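# Assemble the printed parts to match the reference card

## Task

Join the printed parts into the assembly pictured on the reference card, and do it fast. The finished assembly must stay correct with the robot no longer touching it.

## Robot and tools

Robot: two arms, each ending in a five-finger hand. right_arm has a right hand and left_arm has a left hand, which mirrors it. The scene frame has its origin on the table top midway between the arms, with z up and the table at z = 0. The measured bases are left_arm at (+0.026, +0.516, 0) m and right_arm at (+0.040, -0.531, 0) m, so left_arm sits on the +y side. The arms face each other across the table. Camera left and right do not match the arm names. Cameras: cam_high and cam_low (672x504), and cam_left_wrist and cam_right_wrist (616x616, fisheye).

Hand point: the point each pose refers to lies 0.15 m out from the wrist flange along the fingers and 0.05 m in front of the palm. Its +z runs along the straight fingers and +y points out of the palm. On the right hand +x points across the palm away from the thumb; on the left hand +x points toward the thumb. Straight fingertips extend 0.06 to 0.07 m past the point and sit 0.06 m toward -y. A bracket on the little-finger side can strike objects. When the fingers are level, the wrist can sit below the point: up to 0.11 m with the palm down and 0.23 m with it up.

One row is 28 numbers, each in [-1, 1], and both arms are always included. The order is: left dx, dy, dz, rx, ry, rz; left thumb_turn, thumb_bend, index, middle, ring, little, force_limit, speed; then the same 14 for the right arm. The six pose numbers are offsets, not poses. They count from that arm's Hand target as it stood when the action or move began, and they run along the Hand target's own axes. 1.0 equals 0.6 m or 180 degrees. rx, ry, rz together form one rotation vector. Sending the same offset twice moves the arm twice. Six zeros re-command the current Hand target. Each step clips the commanded orientation to within 32 degrees of the measured one.

Hand numbers are absolute targets. For the fingers, -1 is open or straight and +1 is closed or curled. For thumb_turn, -1 is beside the palm and +1 is opposite the fingers. force_limit maps -1..+1 to about 0..10 N at the fingertip, or 0..15 N for the two thumb motors. speed rises from near zero at -1 to full at +0.48 and above. No value means 'leave unchanged'. To keep a hand as it is, resend the eight numbers last sent to it. If nothing has been sent yet, send its hand_measured values, then hand_force_limit and hand_speed. With the thumb turned in, the hand can grasp objects about 0.035 to 0.065 m thick, or a handle down to about 0.025 m. For a soft grip, close with speed at -0.94 or below. To grip harder, raise force_limit and send a target more closed than hand_measured.

Tools:
- execute_actions(actions, cameras): actions is a list of actions. Each action is up to 15 rows of 28 numbers, one row per 1/30 s step. A short action keeps its last row until all 15 steps have run. Every row counts from the pose at the start of its action. Images come back only for an empty list or when cameras names them (a list of names, ["all"], or []).
- move(target, speed, blend, stop_force, zero, blocking, cameras): target is one 28-number row or a list of up to 15 rows. Every row is an offset from the same starting Hand targets. speed is in m/s, 0.002 to 3.6, default 0.25, with turning capped at twice that in rad/s. It can be one value or one per target. blend is a corner radius in m. stop_force is in N, 3 to 120, and ends an arm's path when it feels that much resistance. zero (default true) re-zeroes the sensors before the move. Do not combine blocking=false with stop_force. All paths stop after at most 10 s. Moves do not avoid obstacles or the other arm.
- wait(seconds 0 to 10), stop(), zoom_image(camera, region [x0, y0, x1, y1] in pixels, at most 504 each way), show_instructions() to view the card, zero_wrist_force(arm), finished_scene(scene=1).

Results: end_effector_position (m), end_effector_quat_wxyz and the velocities are given in the scene frame. 'Hand target' is the last commanded pose after the clip, and the next offsets count from it. The hand often stops short of it; send the remaining gap as a new offset. hand_measured, hand_stopped_by (moving, target, force, stalled, fault) and hand_load_n follow the motor order of a row. A grip that has slipped shows up only as hand_load_n falling to near 0. Wrist force and torque are given in the hand point's own axes. A move also returns a 'move:' line: done, off_target, moving, held or fault, plus any limits (paced, held). Neither done nor off_target proves contact happened or did not. MOTOR HOT means a motor is near its overheat stop.

Avoid: letting anything fall or be left off the table, which fails the task. Avoid any contact between the arms, or one hand gripping the other's fingers. Avoid hitting fixed or heavy objects fast, and avoid targets past a firm contact. The arms are stiff, and roughly 150 N or the joint limits (136 N m for the large joints, 25.4 N m for the wrists) cause a 10 s stop. Do not release a part while it is moving or drop it from height. Avoid paths that pass close to an arm's own base, hard strain on the fingers, and long reaching or pressing that heats the motors. Move slowly with stop_force when approaching contact. Thinking time and waiting count as elapsed time.

Each tool is called after "Emit:" by a JSON object that holds its "op" and its "data", one argument or row to a line.

Reference images:

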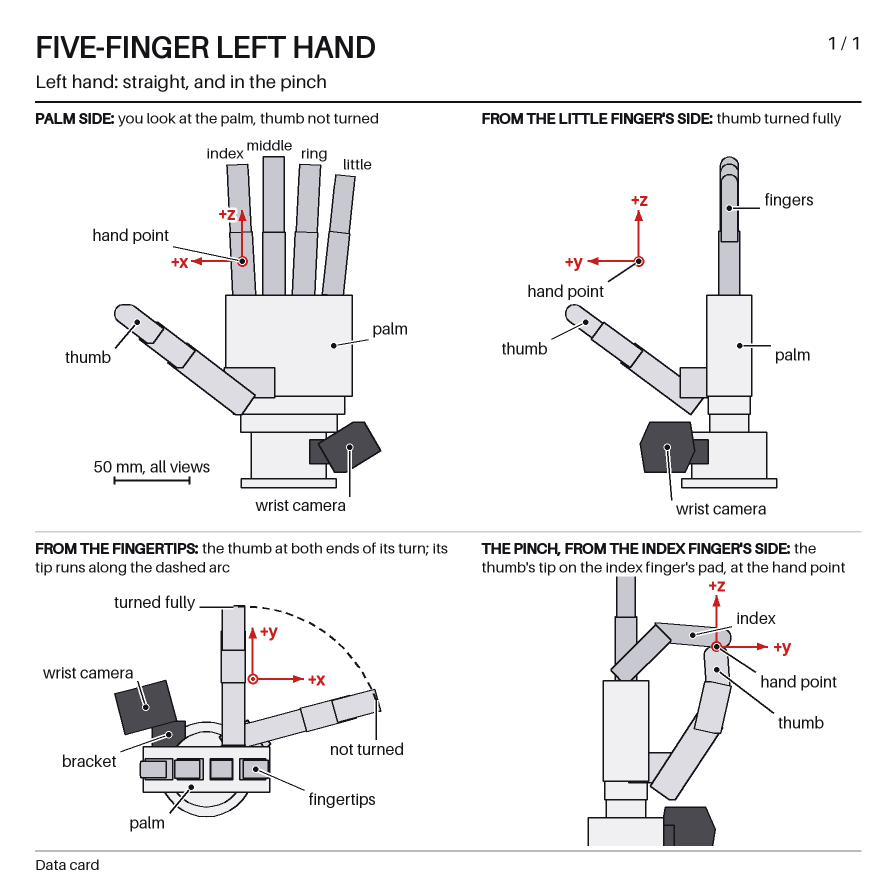

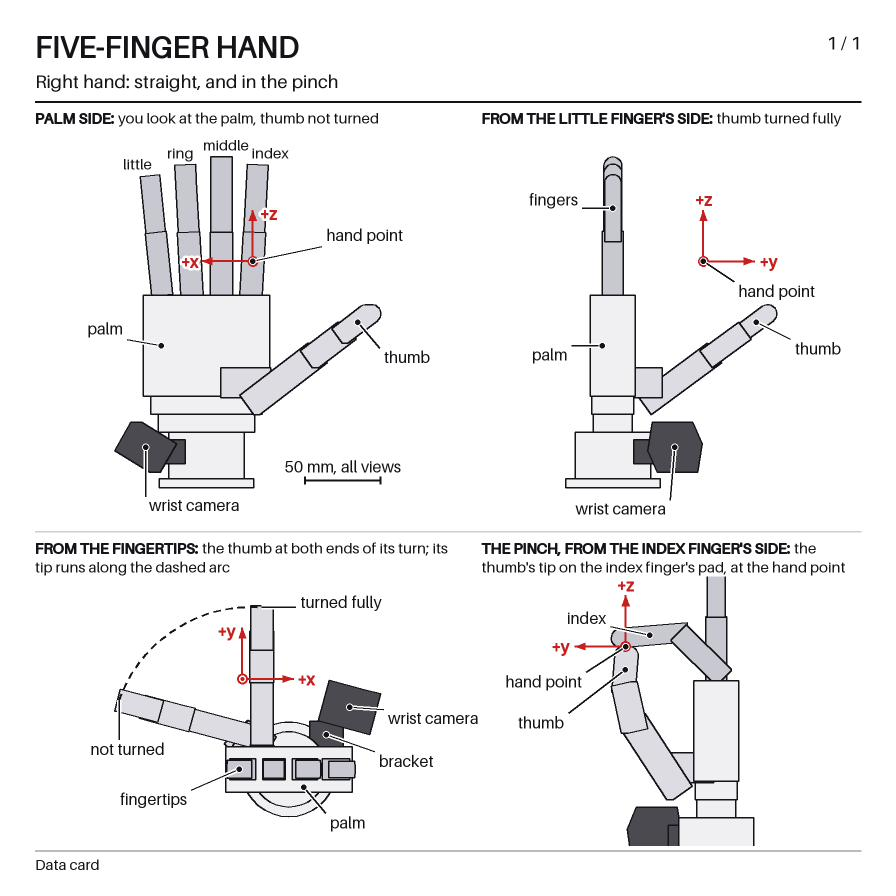

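## Session

Emit:
{"op": "execute_actions", "data": {
  "actions": []
}}

Scene clock: 0.00 s.
left_arm: end_effector_position=(+0.7549, +0.3300, +0.1296) hand_measured=(-1.000, -1.000, -1.000, -1.000, -1.000, -1.000) hand_load_n=(+0.0, +0.0, +0.0, +0.0, +0.0, +0.0) hand_stopped_by=(target, target, target, target, target, target) hand_force_limit=0.00 hand_speed=-0.80 end_effector_quat_wxyz=(+0.204, +0.536, +0.818, +0.056) | right_arm: end_effector_position=(+0.0890, +0.0367, +0.1771) hand_measured=(-1.000, -1.000, -1.000, -1.000, -1.000, -1.000) hand_load_n=(+0.0, +0.0, -0.5, +0.0, +0.0, +0.0) hand_stopped_by=(target, target, target, target, target, target) hand_force_limit=0.00 hand_speed=-0.80 end_effector_quat_wxyz=(+0.317, -0.939, +0.130, +0.007)
Joint positions: left_arm=[4.524 -2.404 -0.893 2.144 -1.493 -0.551] | right_arm=[-0.413 -1.225 1.47 0.71 1.366 -3.26]
Joint velocities: within noise
Joint torques (N m): no reading
Wrist force (N): no reading
Wrist torque (N m): no reading
Wrist force, peak (N): no reading
Hand target: left_arm +0.7549, +0.3300, +0.1296; +0.204, +0.536, +0.818, +0.056 | right_arm +0.0890, +0.0367, +0.1771; -0.317, +0.939, -0.130, -0.007

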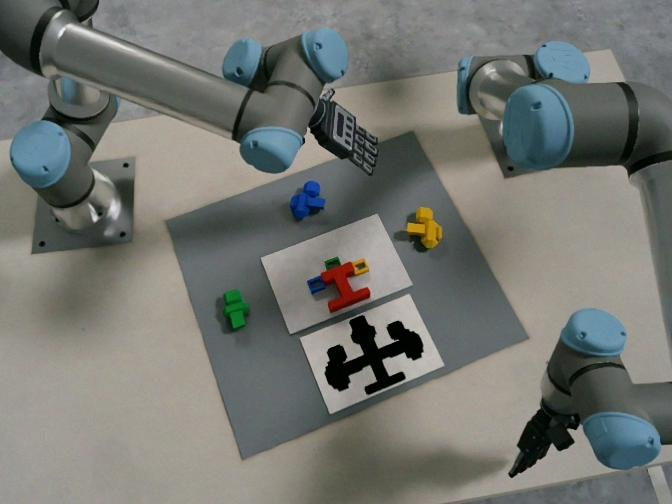

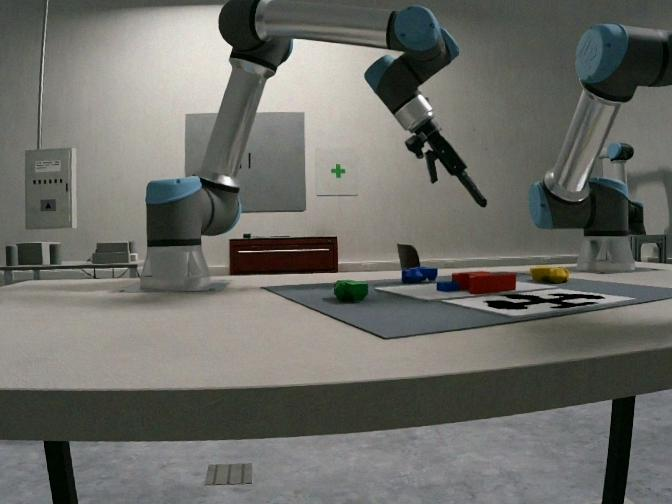

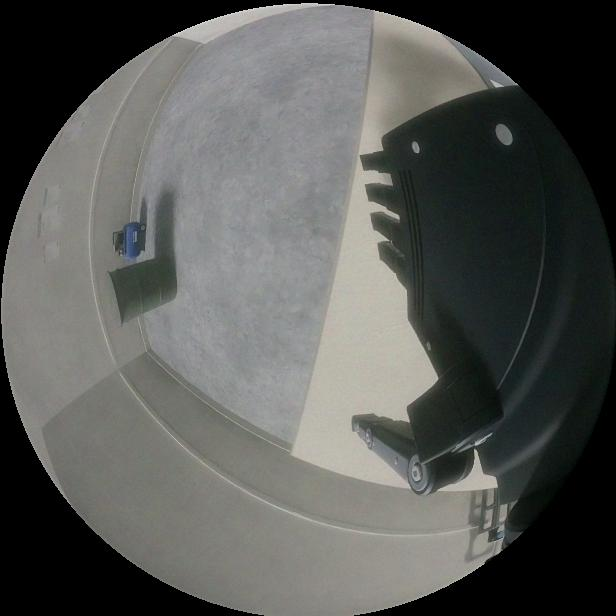

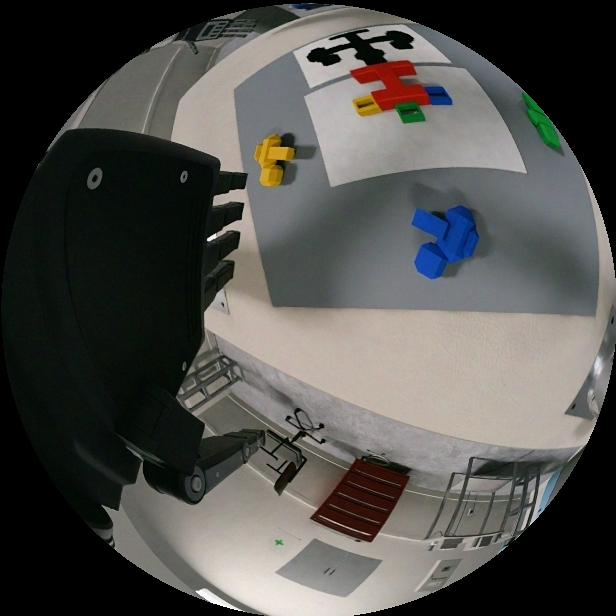

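Emit:
{"op": "zoom_image", "data": {
  "camera": "cam_high",
  "region": [200, 160, 480, 430]
}}

Emit:
{"op": "zoom_image", "data": {
  "camera": "cam_low",
  "region": [300, 220, 650, 350]
}}

Emit:
{"op": "zoom_image", "data": {
  "camera": "cam_right_wrist",
  "region": [240, 10, 600, 330]
}}

Scaled by 1.800 from the camera's 672x504 image, which has a finer 960x720 frame.

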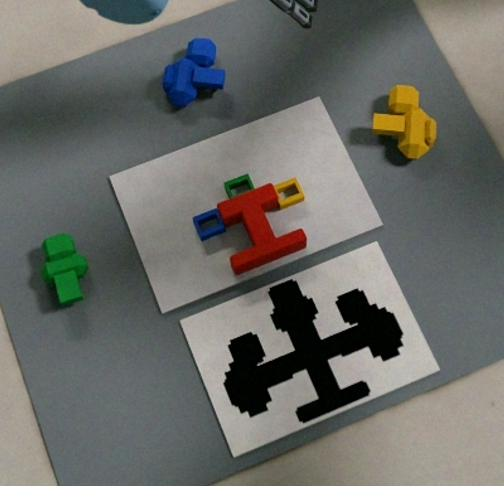

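Scaled by 1.440 from the camera's 672x504 image, which has a finer 960x720 frame.

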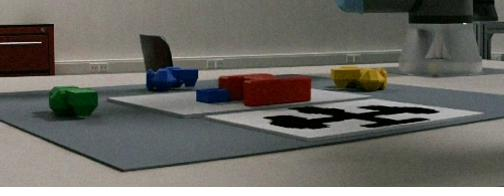

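Scaled by 1.400 from the camera's 616x616 image, which has a finer 880x880 frame.

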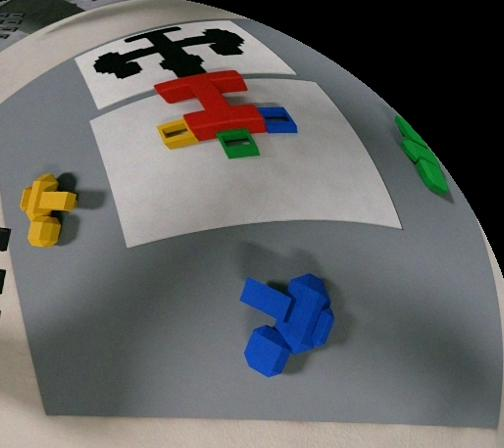

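Emit:
{"op": "zoom_image", "data": {
  "camera": "cam_high",
  "region": [280, 230, 400, 330]
}}

Emit:
{"op": "zoom_image", "data": {
  "camera": "cam_low",
  "region": [380, 250, 600, 320]
}}

Emit:
{"op": "zoom_image", "data": {
  "camera": "cam_right_wrist",
  "region": [380, 180, 500, 300]
}}

Emit:
{"op": "zoom_image", "data": {
  "camera": "cam_high",
  "region": [380, 180, 480, 270]
}}

Emit:
{"op": "zoom_image", "data": {
  "camera": "cam_low",
  "region": [320, 260, 440, 310]
}}

Emit:
{"op": "zoom_image", "data": {
  "camera": "cam_high",
  "region": [280, 300, 440, 420]
}}

Scaled by 4.200 from the camera's 672x504 image, which has a finer 960x720 frame.

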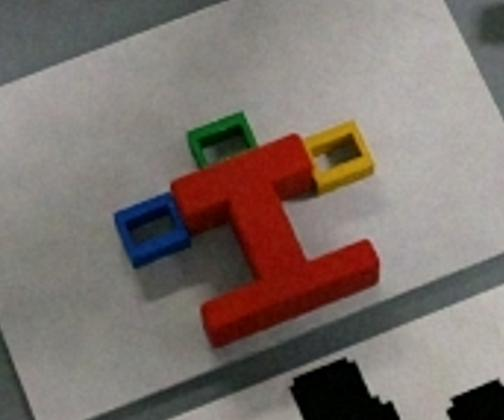

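Scaled by 2.291 from the camera's 672x504 image, which has a finer 960x720 frame.

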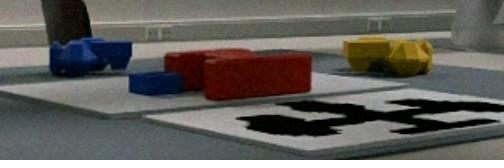

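Scaled by 4.200 from the camera's 616x616 image, which has a finer 880x880 frame.

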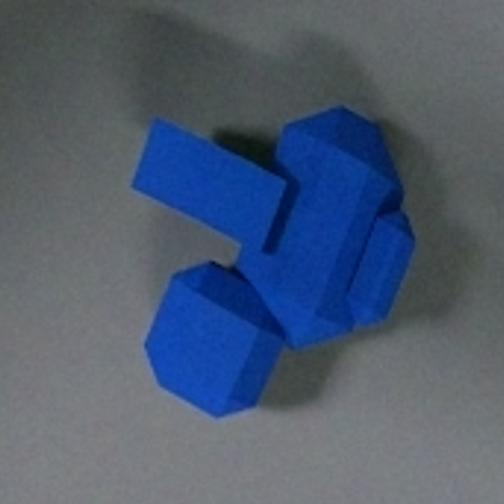

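Scaled by 5.040 from the camera's 672x504 image, which has a finer 960x720 frame.

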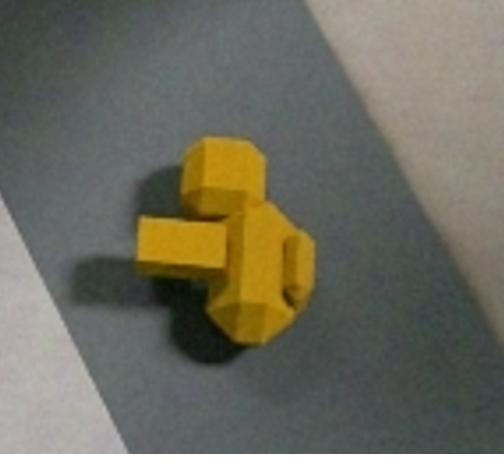

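Scaled by 4.200 from the camera's 672x504 image, which has a finer 960x720 frame.

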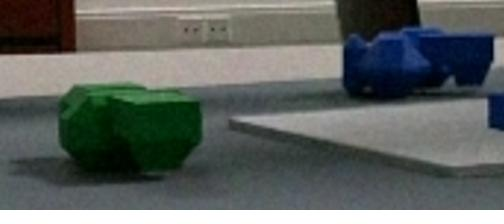

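Scaled by 3.150 from the camera's 672x504 image, which has a finer 960x720 frame.

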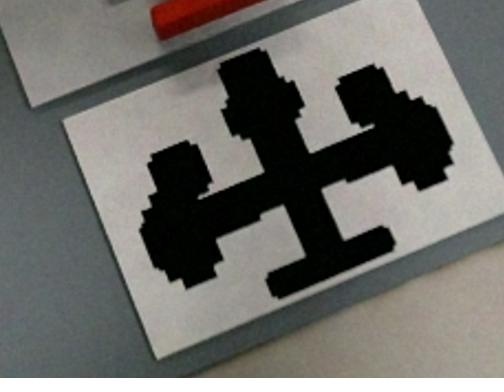

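Emit:
{"op": "move", "data": {
  "target": [0.188,-0.759,-0.3328,0.279,-0.0293,-0.4028,1,-1,-1,-1,-1,-1,-0.2,0.4,0.1315,0.2235,-0.0427,0.0697,-0.0311,-0.0774,1,-1,-1,-1,-1,-1,-0.2,0.4],
  "speed": 0.4,
  "cameras": ["all"]
}}

Scene clock: 226.43 s.
left_arm: end_effector_position=(+0.2493, +0.2654, +0.1398) hand_measured=(+1.000, -1.000, -1.000, -1.000, -1.000, -1.000) hand_load_n=(+0.0, +0.0, +0.0, +0.0, +0.0, +0.0) hand_stopped_by=(target, target, target, target, target, target) hand_force_limit=-0.20 hand_speed=0.40 end_effector_quat_wxyz=(+0.000, +0.000, -0.906, +0.422) | right_arm: end_effector_position=(+0.1300, -0.1002, +0.1103) hand_measured=(+1.000, -1.000, -1.000, -1.000, -1.000, -1.000) hand_load_n=(+0.0, +0.0, +0.0, +0.0, +0.0, +0.0) hand_stopped_by=(target, target, target, target, target, target) hand_force_limit=-0.20 hand_speed=0.40 end_effector_quat_wxyz=(-0.422, +0.907, +0.000, +0.000)
Joint positions: left_arm=[4.792 -1.661 -2.191 2.112 -0.711 -1.35] | right_arm=[-0.821 -1.525 2.087 0.354 0.947 -3.791]
Joint torques (N m): left_arm=[1.49 16.44 4.98 0.1 0.57 -2.27] | right_arm=[11.14 -9.67 -19.65 2.18 1.76 -0.23]
Wrist force (N): left_arm=[0.3 1.6 -0.2] | right_arm=[-0.1 0.0 -0.6]
Wrist torque (N m): left_arm=[0.41 -0.05 -0.09] | right_arm=[0.05 0.07 -0.06]
Wrist force, peak (N): left_arm=[1.7 1.9 0.1] | right_arm=[0.3 0.3 -1.2]
Hand target: left_arm +0.2493, +0.2654, +0.1398; +0.000, +0.000, +0.906, -0.422 | right_arm +0.1300, -0.1002, +0.1103; -0.422, +0.907, +0.000, +0.000
Off the commanded pose: left_arm 0.000 m, 0 deg | right_arm 0.000 m, 0 deg.
move: done

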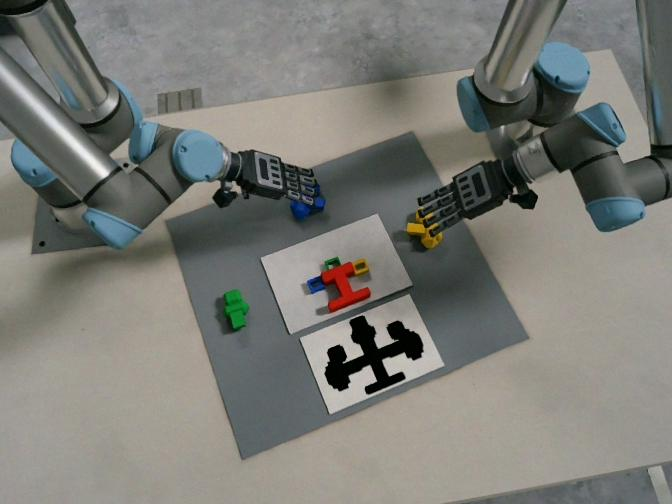

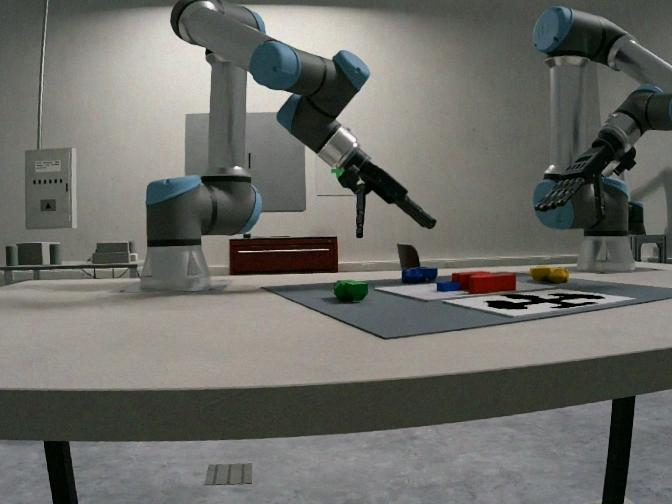

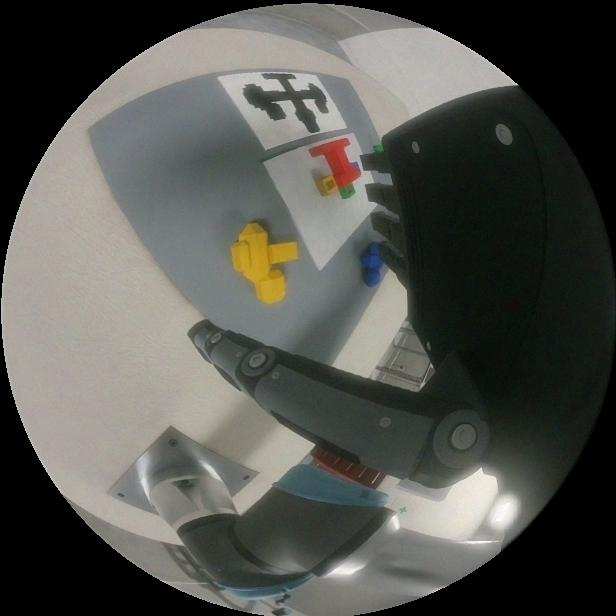

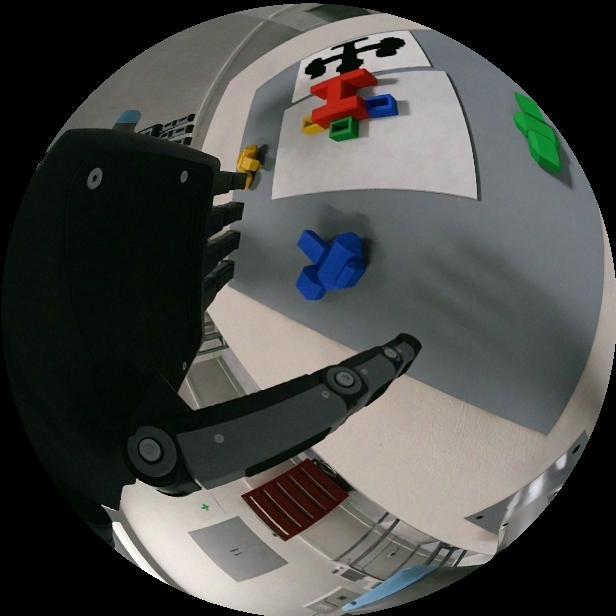

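Emit:
{"op": "zoom_image", "data": {
  "camera": "cam_right_wrist",
  "region": [280, 210, 390, 320]
}}

Emit:
{"op": "zoom_image", "data": {
  "camera": "cam_left_wrist",
  "region": [210, 200, 320, 310]
}}

Emit:
{"op": "zoom_image", "data": {
  "camera": "cam_right_wrist",
  "region": [290, 50, 410, 150]
}}

Emit:
{"op": "zoom_image", "data": {
  "camera": "cam_right_wrist",
  "region": [490, 80, 590, 180]
}}

Scaled by 4.582 from the camera's 616x616 image, which has a finer 880x880 frame.

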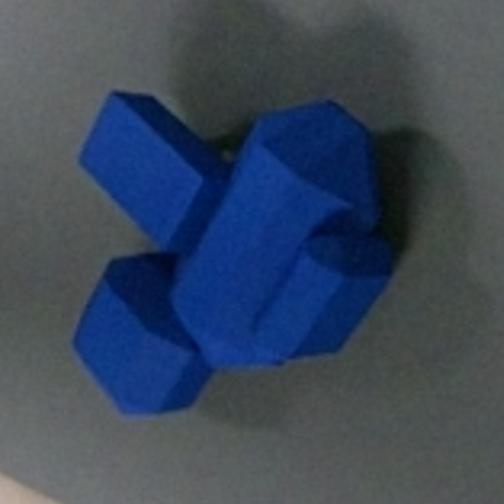

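Scaled by 4.582 from the camera's 616x616 image, which has a finer 880x880 frame.

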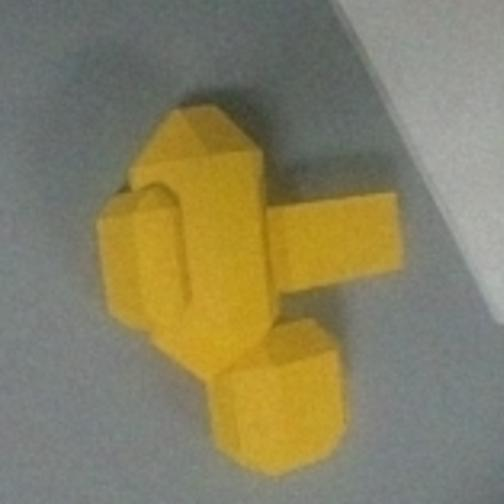

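Scaled by 4.200 from the camera's 616x616 image, which has a finer 880x880 frame.

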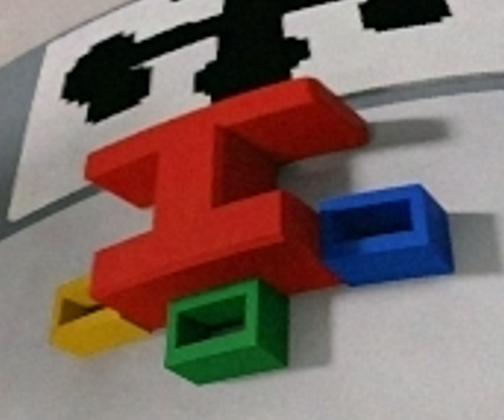

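Scaled by 5.040 from the camera's 616x616 image, which has a finer 880x880 frame.

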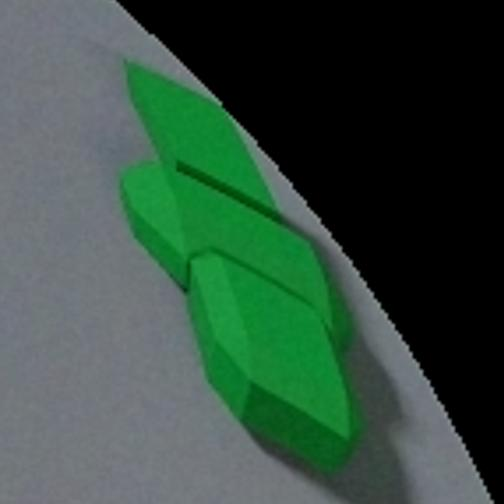

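Emit:
{"op": "move", "data": {
  "target": [0,0,0,0,0,0,1,-1,-0.5,-0.5,-1,-1,-0.2,0.4,-0.0567,-0.0887,0.1705,0,0.1192,0.1,1,-1,-0.5,-0.5,-1,-1,-0.2,0.4],
  "speed": 0.3,
  "cameras": ["cam_right_wrist","cam_high"]
}}

Emit:
{"op": "zoom_image", "data": {
  "camera": "cam_right_wrist",
  "region": [230, 200, 430, 400]
}}

Scene clock: 393.80 s.
left_arm: end_effector_position=(+0.2493, +0.2654, +0.1398) hand_measured=(+1.000, -1.000, -0.500, -0.500, -1.000, -1.000) hand_load_n=(+0.0, +0.0, +0.0, +0.0, +0.0, +0.0) hand_stopped_by=(target, target, target, target, target, target) hand_force_limit=-0.20 hand_speed=0.40 end_effector_quat_wxyz=(+0.000, +0.000, -0.906, +0.422) | right_arm: end_effector_position=(+0.0959, +0.0123, +0.0852) hand_measured=(+1.000, -1.000, -0.500, -0.500, -1.000, -1.000) hand_load_n=(+0.0, +0.0, +0.0, +0.0, +0.0, +0.0) hand_stopped_by=(target, target, target, target, target, target) hand_force_limit=-0.20 hand_speed=0.40 end_effector_quat_wxyz=(+0.410, -0.880, +0.219, -0.102)
Joint positions: left_arm=[4.792 -1.661 -2.191 2.112 -0.711 -1.35] | right_arm=[-0.329 -1.329 1.884 0.148 1.657 -3.069]
Joint torques (N m): left_arm=[0.37 24.63 8.5 -2.04 2.28 -2.25] | right_arm=[2.02 -19.79 -15.06 -1.36 1.84 1.43]
Wrist force (N): left_arm=[0.2 1.8 0.0] | right_arm=[-0.2 0.3 -0.6]
Wrist torque (N m): left_arm=[0.42 -0.03 -0.09] | right_arm=[0.13 0.06 0.13]
Wrist force, peak (N): left_arm=[0.4 2.0 -0.2] | right_arm=[0.8 0.6 -1.4]
Hand target: left_arm +0.2493, +0.2654, +0.1398; +0.000, +0.000, +0.906, -0.422 | right_arm +0.0959, +0.0124, +0.0852; -0.409, +0.880, -0.219, +0.102
Off the commanded pose: left_arm 0.000 m, 0 deg | right_arm 0.000 m, 0 deg.
move: done
Images, in order (width x height): cam_high 672x504, cam_right_wrist 616x616.

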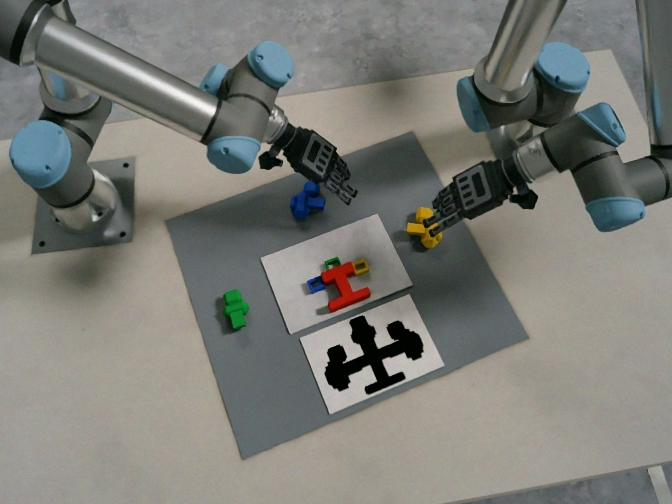

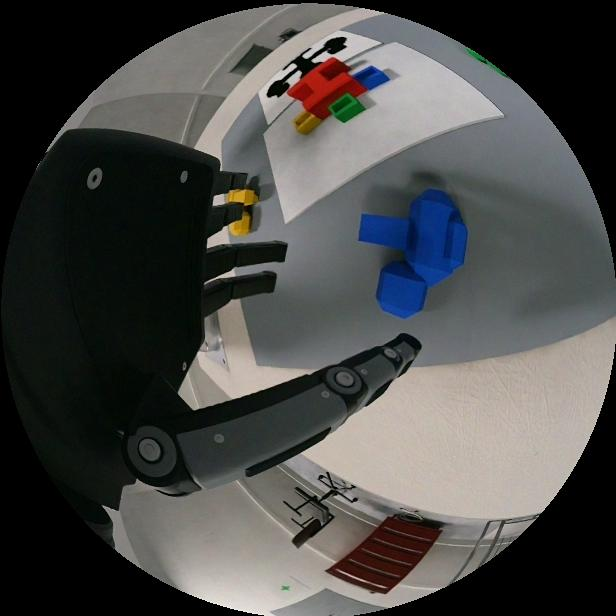

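Scaled by 2.520 from the camera's 616x616 image, which has a finer 880x880 frame.

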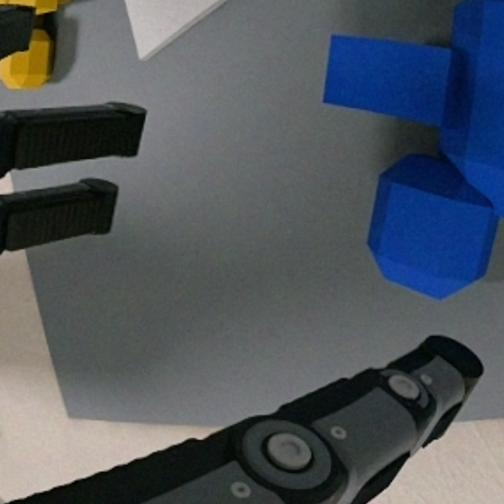

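Emit:
{"op": "move", "data": {
  "target": [0,0,0,0,0,0,1,-1,-0.5,-0.5,-1,-1,-0.2,0.4,0,0.0798,0.0475,0,-0.0128,-0.0107,1,-1,-0.5,-0.5,-1,-1,-0.2,0.4],
  "speed": 0.12,
  "stop_force": 8,
  "cameras": ["cam_right_wrist"]
}}

Emit:
{"op": "zoom_image", "data": {
  "camera": "cam_right_wrist",
  "region": [230, 200, 430, 400]
}}

Scene clock: 434.50 s.
left_arm: end_effector_position=(+0.2493, +0.2654, +0.1398) hand_measured=(+1.000, -1.000, -0.500, -0.500, -1.000, -1.000) hand_load_n=(+0.0, +0.0, +0.0, +0.0, +0.0, +0.0) hand_stopped_by=(target, target, target, target, target, target) hand_force_limit=-0.20 hand_speed=0.40 end_effector_quat_wxyz=(+0.000, +0.000, -0.906, +0.422) | right_arm: end_effector_position=(+0.0917, +0.0044, +0.0302) hand_measured=(+1.000, -1.000, -0.500, -0.500, -1.000, -1.000) hand_load_n=(+0.0, +0.0, +0.0, +0.0, +0.0, +0.0) hand_stopped_by=(target, target, target, target, target, target) hand_force_limit=-0.20 hand_speed=0.40 end_effector_quat_wxyz=(+0.412, -0.885, +0.196, -0.091)
Joint positions: left_arm=[4.792 -1.661 -2.191 2.112 -0.711 -1.35] | right_arm=[-0.349 -1.27 1.977 -0.007 1.602 -3.115]
Joint torques (N m): left_arm=[-6.36 25.58 18.78 -4.29 1.04 -2.44] | right_arm=[12.37 -29.26 -18.14 -1.17 3.01 1.04]
Wrist force (N): left_arm=[0.1 1.9 -0.1] | right_arm=[0.4 -0.2 -0.6]
Wrist torque (N m): left_arm=[0.44 -0.03 -0.10] | right_arm=[0.02 -0.02 0.07]
Wrist force, peak (N): left_arm=[0.1 2.0 0.0] | right_arm=[-0.1 -0.8 -1.2]
Hand target: left_arm +0.2493, +0.2654, +0.1398; +0.000, +0.000, +0.906, -0.422 | right_arm +0.0917, +0.0044, +0.0302; -0.412, +0.885, -0.196, +0.091
Off the commanded pose: left_arm 0.000 m, 0 deg | right_arm 0.000 m, 0 deg.
move: done
Images, in order (width x height): cam_right_wrist 616x616.

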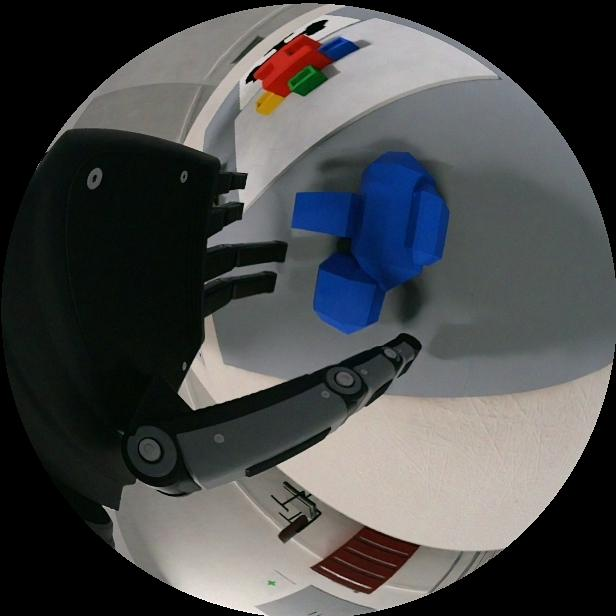

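Scaled by 2.520 from the camera's 616x616 image, which has a finer 880x880 frame.

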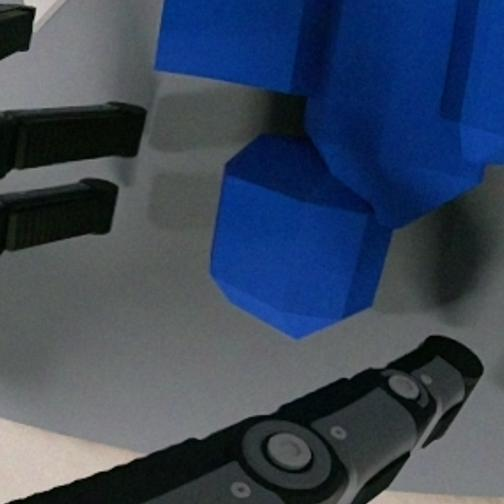

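Emit:
{"op": "move", "data": {
  "target": [
    [0,0,0,0,0,0,1,-1,-0.5,-0.5,-1,-1,-0.2,0.4,0.0133,0,0,0,0,0,1,-1,-0.5,-0.5,-1,-1,-0.2,0.4],
    [0,0,0,0,0,0,1,-1,-0.5,-0.5,-1,-1,-0.2,0.4,0.0133,0,0,0,0,0,1,-0.52,0.25,0.25,-1,-1,-0.4,-0.85]
  ],
  "speed": 0.05,
  "cameras": ["cam_right_wrist"]
}}

Emit:
{"op": "zoom_image", "data": {
  "camera": "cam_right_wrist",
  "region": [230, 200, 430, 400]
}}

Scene clock: 471.33 s.
left_arm: end_effector_position=(+0.2493, +0.2654, +0.1398) hand_measured=(+1.000, -1.000, -0.500, -0.500, -1.000, -1.000) hand_load_n=(+0.0, +0.0, +0.0, +0.0, +0.0, +0.0) hand_stopped_by=(target, target, target, target, target, target) hand_force_limit=-0.20 hand_speed=0.40 end_effector_quat_wxyz=(+0.000, +0.000, -0.906, +0.422) | right_arm: end_effector_position=(+0.0989, +0.0010, +0.0302) hand_measured=(+1.000, -0.704, +0.150, +0.068, -1.000, -1.000) hand_load_n=(+1.5, +8.0, +7.0, +1.5, +0.0, +0.0) hand_stopped_by=(target, force, force, force, target, target) hand_force_limit=-0.40 hand_speed=-0.85 end_effector_quat_wxyz=(+0.412, -0.885, +0.196, -0.091)
Joint positions: left_arm=[4.792 -1.661 -2.191 2.112 -0.711 -1.35] | right_arm=[-0.371 -1.276 1.985 -0.01 1.585 -3.129]
Joint torques (N m): left_arm=[-6.97 23.91 18.95 -4.34 -0.37 -2.34] | right_arm=[12.06 -18.95 -21.23 0.7 2.69 1.24]
Wrist force (N): left_arm=[0.1 1.6 -0.1] | right_arm=[0.2 -0.2 -0.9]
Wrist torque (N m): left_arm=[0.39 -0.02 -0.09] | right_arm=[0.04 0.01 0.14]
Wrist force, peak (N): left_arm=[0.3 2.0 0.1] | right_arm=[0.3 -0.3 -1.0]
Hand target: left_arm +0.2493, +0.2654, +0.1398; +0.000, +0.000, +0.906, -0.422 | right_arm +0.0989, +0.0010, +0.0302; -0.412, +0.885, -0.196, +0.091
Off the commanded pose: left_arm 0.000 m, 0 deg | right_arm 0.000 m, 0 deg.
move: done
Images, in order (width x height): cam_right_wrist 616x616.

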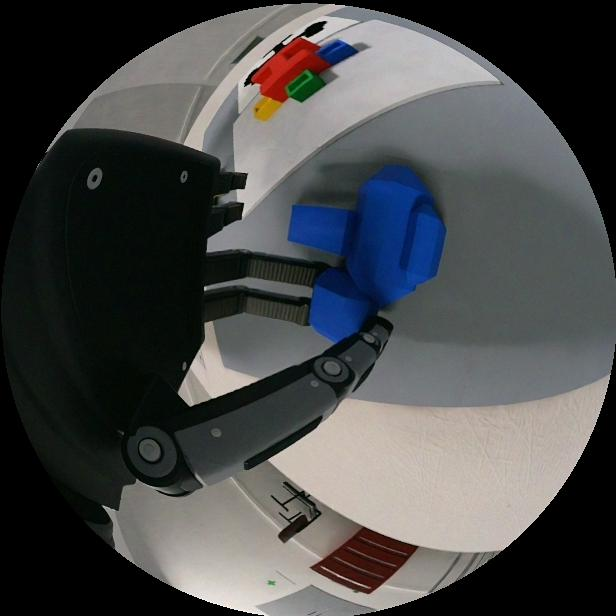

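Scaled by 2.520 from the camera's 616x616 image, which has a finer 880x880 frame.

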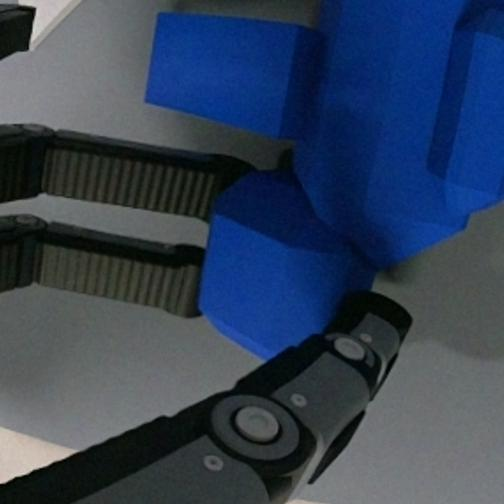

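Emit:
{"op": "move", "data": {
  "target": [
    [0,0,0,0,0,0,1,-1,-0.5,-0.5,-1,-1,-0.2,0.4,0,-0.0894,-0.075,0,0,0,1,-0.52,0.25,0.25,-1,-1,-0.4,-0.85],
    [0.0583,-0.0303,0.1528,0,0.0277,0.0232,1,-1,-0.5,-0.5,-1,-1,-0.2,0.4,0.3073,-0.074,-0.0935,0,-0.1617,-0.1357,1,-0.52,0.25,0.25,-1,-1,-0.4,-0.85]
  ],
  "speed": 0.25,
  "blend": [0.02,0],
  "cameras": ["all"]
}}

Emit:
{"op": "zoom_image", "data": {
  "camera": "cam_right_wrist",
  "region": [230, 150, 430, 350]
}}

Emit:
{"op": "zoom_image", "data": {
  "camera": "cam_left_wrist",
  "region": [180, 200, 380, 400]
}}

Emit:
{"op": "zoom_image", "data": {
  "camera": "cam_high",
  "region": [240, 200, 400, 360]
}}

Scene clock: 517.63 s.
left_arm: end_effector_position=(+0.2143, +0.1835, +0.0948) hand_measured=(+1.000, -1.000, -0.500, -0.500, -1.000, -1.000) hand_load_n=(+0.0, +0.0, +0.0, +0.0, +0.0, +0.0) hand_stopped_by=(target, target, target, target, target, target) hand_force_limit=-0.20 hand_speed=0.40 end_effector_quat_wxyz=(-0.024, +0.051, +0.905, -0.422) | right_arm: end_effector_position=(+0.2600, -0.0898, +0.1003) hand_measured=(+1.000, -0.704, +0.150, +0.068, -1.000, -1.000) hand_load_n=(+1.0, +8.5, +6.0, +2.5, +0.0, +0.0) hand_stopped_by=(target, force, force, force, target, target) hand_force_limit=-0.40 hand_speed=-0.85 end_effector_quat_wxyz=(-0.419, +0.901, +0.103, -0.048) end_effector_velocity=(+0.000, +0.000, +0.000) end_effector_angular_velocity=(+0.000, -0.002, +0.004)
Joint positions: left_arm=[4.447 -1.762 -2.131 2.425 -0.703 -1.707] | right_arm=[-1.044 -1.181 1.775 0.687 0.736 -4.329]
Joint velocities: left_arm=[within noise] | right_arm=[0 0 0 0.002 0 -0.005]
Joint torques (N m): left_arm=[-2.65 30.78 3.84 -3.68 1.24 0.99] | right_arm=[3.35 -25.09 -9.45 2.94 0.89 -1.56]
Wrist force (N): left_arm=[0.4 1.9 -0.9] | right_arm=[0.1 -0.1 -0.2]
Wrist torque (N m): left_arm=[0.49 -0.08 -0.09] | right_arm=[0.02 -0.02 0.00]
Wrist force, peak (N): left_arm=[0.7 1.9 -1.0] | right_arm=[0.2 1.9 1.0]
Hand target: left_arm +0.2143, +0.1835, +0.0948; -0.024, +0.051, +0.905, -0.422 | right_arm +0.2600, -0.0898, +0.1003; -0.419, +0.901, +0.103, -0.048
Off the commanded pose: left_arm 0.000 m, 0 deg | right_arm 0.000 m, 0 deg.
move: done

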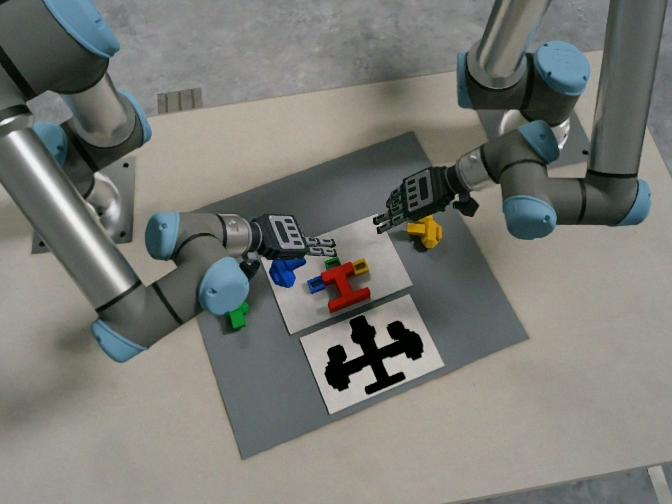

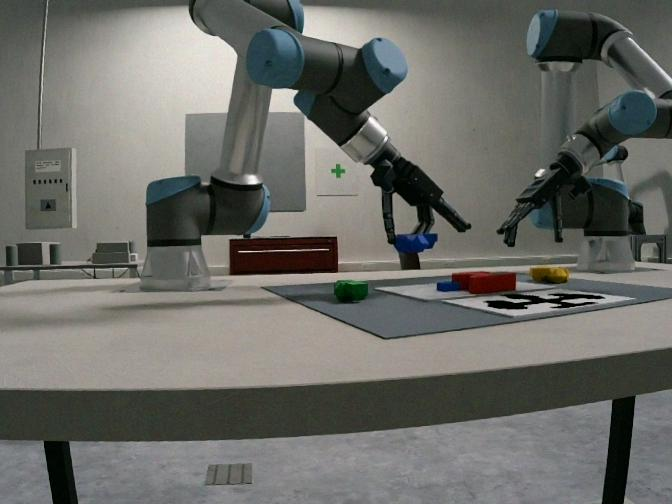

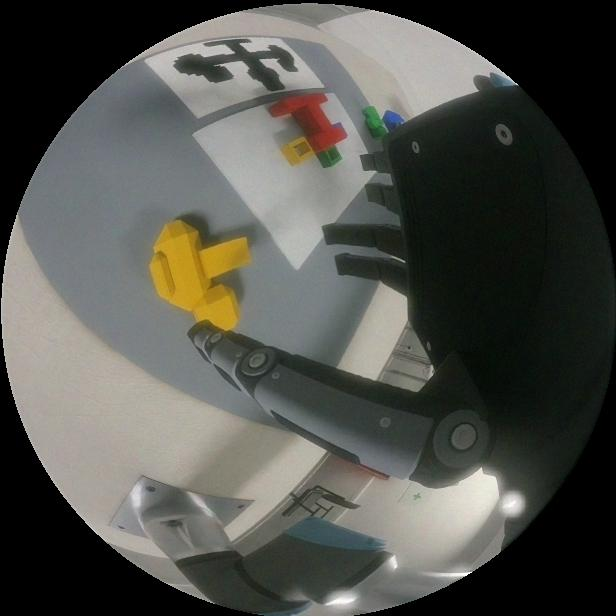

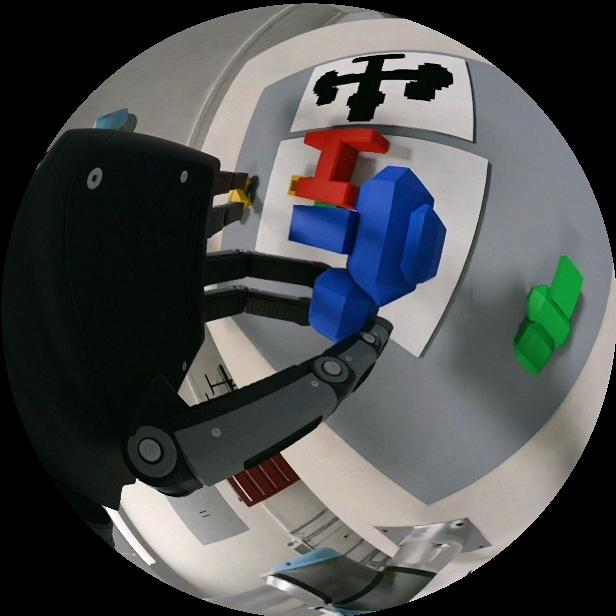

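Scaled by 2.520 from the camera's 616x616 image, which has a finer 880x880 frame.

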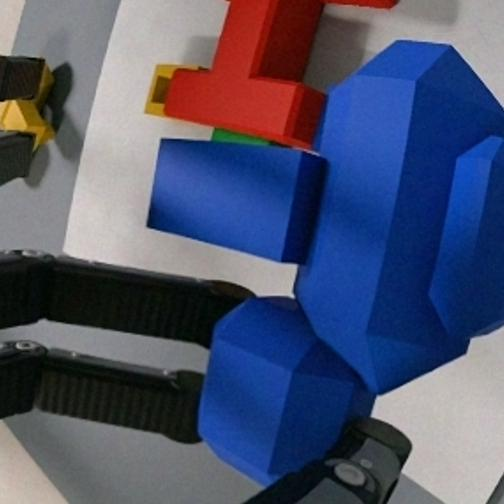

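Scaled by 2.520 from the camera's 616x616 image, which has a finer 880x880 frame.

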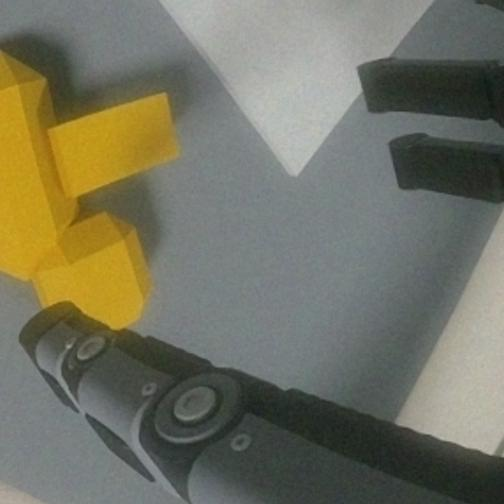

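Scaled by 3.150 from the camera's 672x504 image, which has a finer 960x720 frame.

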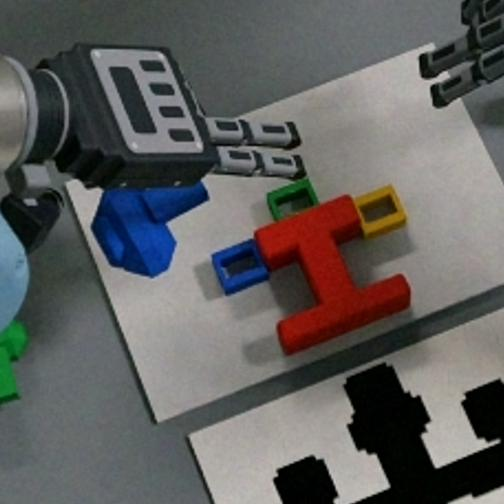

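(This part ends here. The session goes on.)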